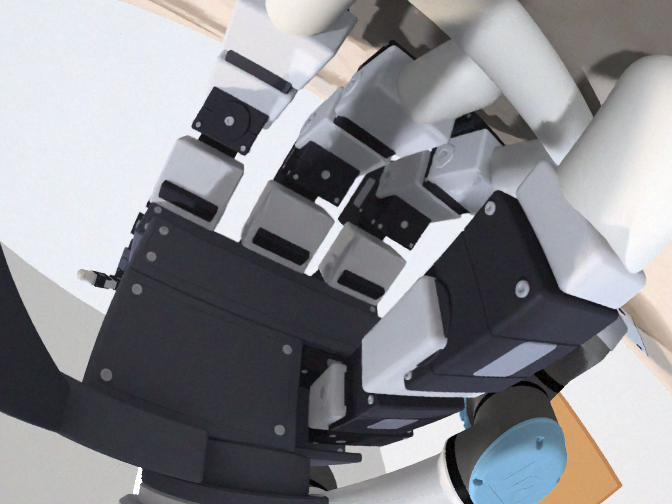

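Request:
{"op": "move", "data": {"target": [[0,0,0,0,0,0,0.754,0,0.576,0.696,0.754,0,0.576,0.696,0.754,0,0.576,0.696,0.714,0.678,0.226,0.168,0.4,-0.6,0,-0.0462,-0.0192,0,0,0,-0.10,0,-0.32,0.61,-0.08,0,-0.32,0.61,-0.095,0,-0.32,0.61,-0.81,0.678,0.24,0.17,0.3,-0.96],[0,0,0,0,0,0,0.754,0,0.576,0.696,0.754,0,0.576,0.696,0.754,0,0.576,0.696,0.714,0.678,0.226,0.168,0.4,-0.6,0,-0.1385,-0.0577,0,0,0,-0.10,0,-0.32,0.61,-0.08,0,-0.32,0.61,-0.095,0,-0.32,0.61,-0.81,0.678,0.24,0.17,0.3,-0.96]], "speed": [0.05,0.15], "blend": [0.005,0], "cameras": ["cam_high"]}}

Request:
{"op": "zoom_image", "data": {"camera": "cam_high", "region": [310, 240, 460, 360]}}

Scene clock: 1981.23 s.
left_arm: end_effector_position=(+0.5149, +0.2768, +0.3417) hand_goal=(+0.754, +0.000, +0.576, +0.696, +0.754, +0.000, +0.576, +0.696, +0.754, +0.000, +0.576, +0.696, +0.714, +0.678, +0.226, +0.168) hand_measured=(+0.752, +0.000, +0.576, +0.696, +0.752, +0.000, +0.576, +0.696, +0.752, +0.000, +0.576, +0.696, +0.714, +0.678, +0.224, +0.168) hand_current_ma=(-1, +0, +0, +0, -1, +0, +0, +0, -2, +0, +0, +0, +0, -1, -2, +0) hand_state=(goal, goal, goal, goal, goal, goal, goal, goal, goal, goal, goal, goal, goal, goal, goal, goal) hand_current_limit=0.40 hand_speed=-0.60 end_effector_quat_wxyz=(-0.219, +0.859, -0.454, -0.090) | right_arm: end_effector_position=(+0.4193, +0.7765, +0.0769) hand_goal=(-0.100, +0.000, -0.320, +0.610, -0.080, +0.000, -0.320, +0.610, -0.094, +0.000, -0.320, +0.610, -0.810, +0.678, +0.240, +0.170) hand_measured=(-0.098, +0.004, -0.314, +0.614, -0.082, +0.002, -0.318, +0.610, -0.094, +0.004, -0.316, +0.610, -0.806, +0.676, +0.234, +0.170) hand_current_ma=(+10, +10, +23, +13, -9, +5, +4, -2, +3, +10, +17, +1, +13, -5, -30, -2) hand_state=(goal, goal, goal, goal, goal, goal, goal, goal, goal, goal, goal, goal, goal, goal, goal, goal) hand_current_limit=0.30 hand_speed=-0.96 end_effector_quat_wxyz=(-0.553, +0.829, -0.067, +0.043)
Joint positions: left_arm=[3.752 -1.823 -1.387 -1.177 1.928 -3.07] | right_arm=[0.779 -0.52 0.625 0.371 0.992 -0.273]
Joint torques (N m): left_arm=[6.59 33.52 17.97 2.32 0.51 1.61] | right_arm=[-10.82 -63.97 -27.6 2.4 -2.94 -1.38]
Wrist force (N): left_arm=[-0.3 0.2 0.0] | right_arm=[-0.8 -0.8 -0.1]
Wrist torque (N m): left_arm=[0.02 0.05 -0.08] | right_arm=[0.02 0.17 -0.02]
Wrist force, peak (N): left_arm=[-0.3 0.7 -0.3] | right_arm=[-0.5 -2.1 -0.7]
Hand target: left_arm +0.5149, +0.2768, +0.3417; -0.219, +0.859, -0.454, -0.090 | right_arm +0.4193, +0.7765, +0.0769; -0.553, +0.829, -0.067, +0.043
Off the commanded pose: left_arm 0.000 m, 0 deg | right_arm 0.000 m, 0 deg.
move: done
Images, in order (width x height): cam_high 672x504.

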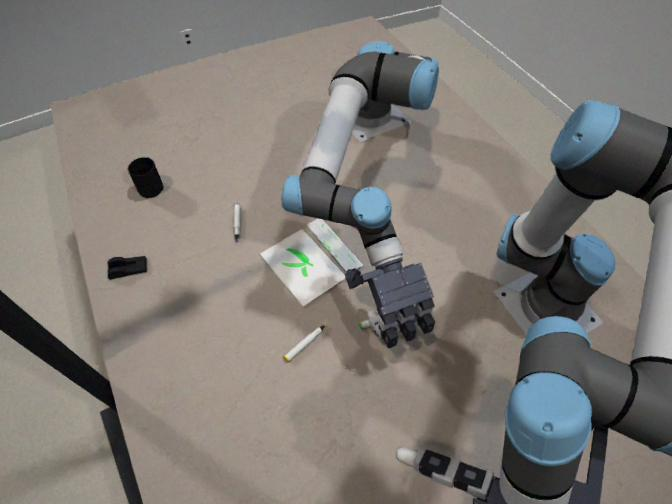

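Scaled by 3.360.

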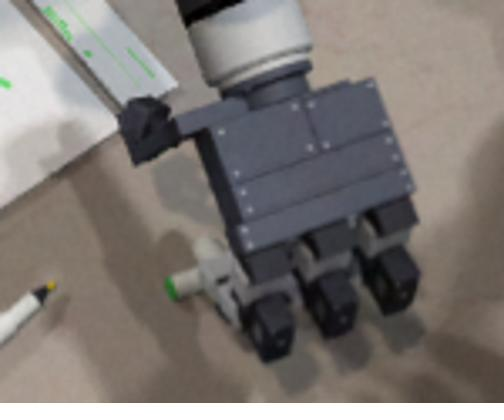

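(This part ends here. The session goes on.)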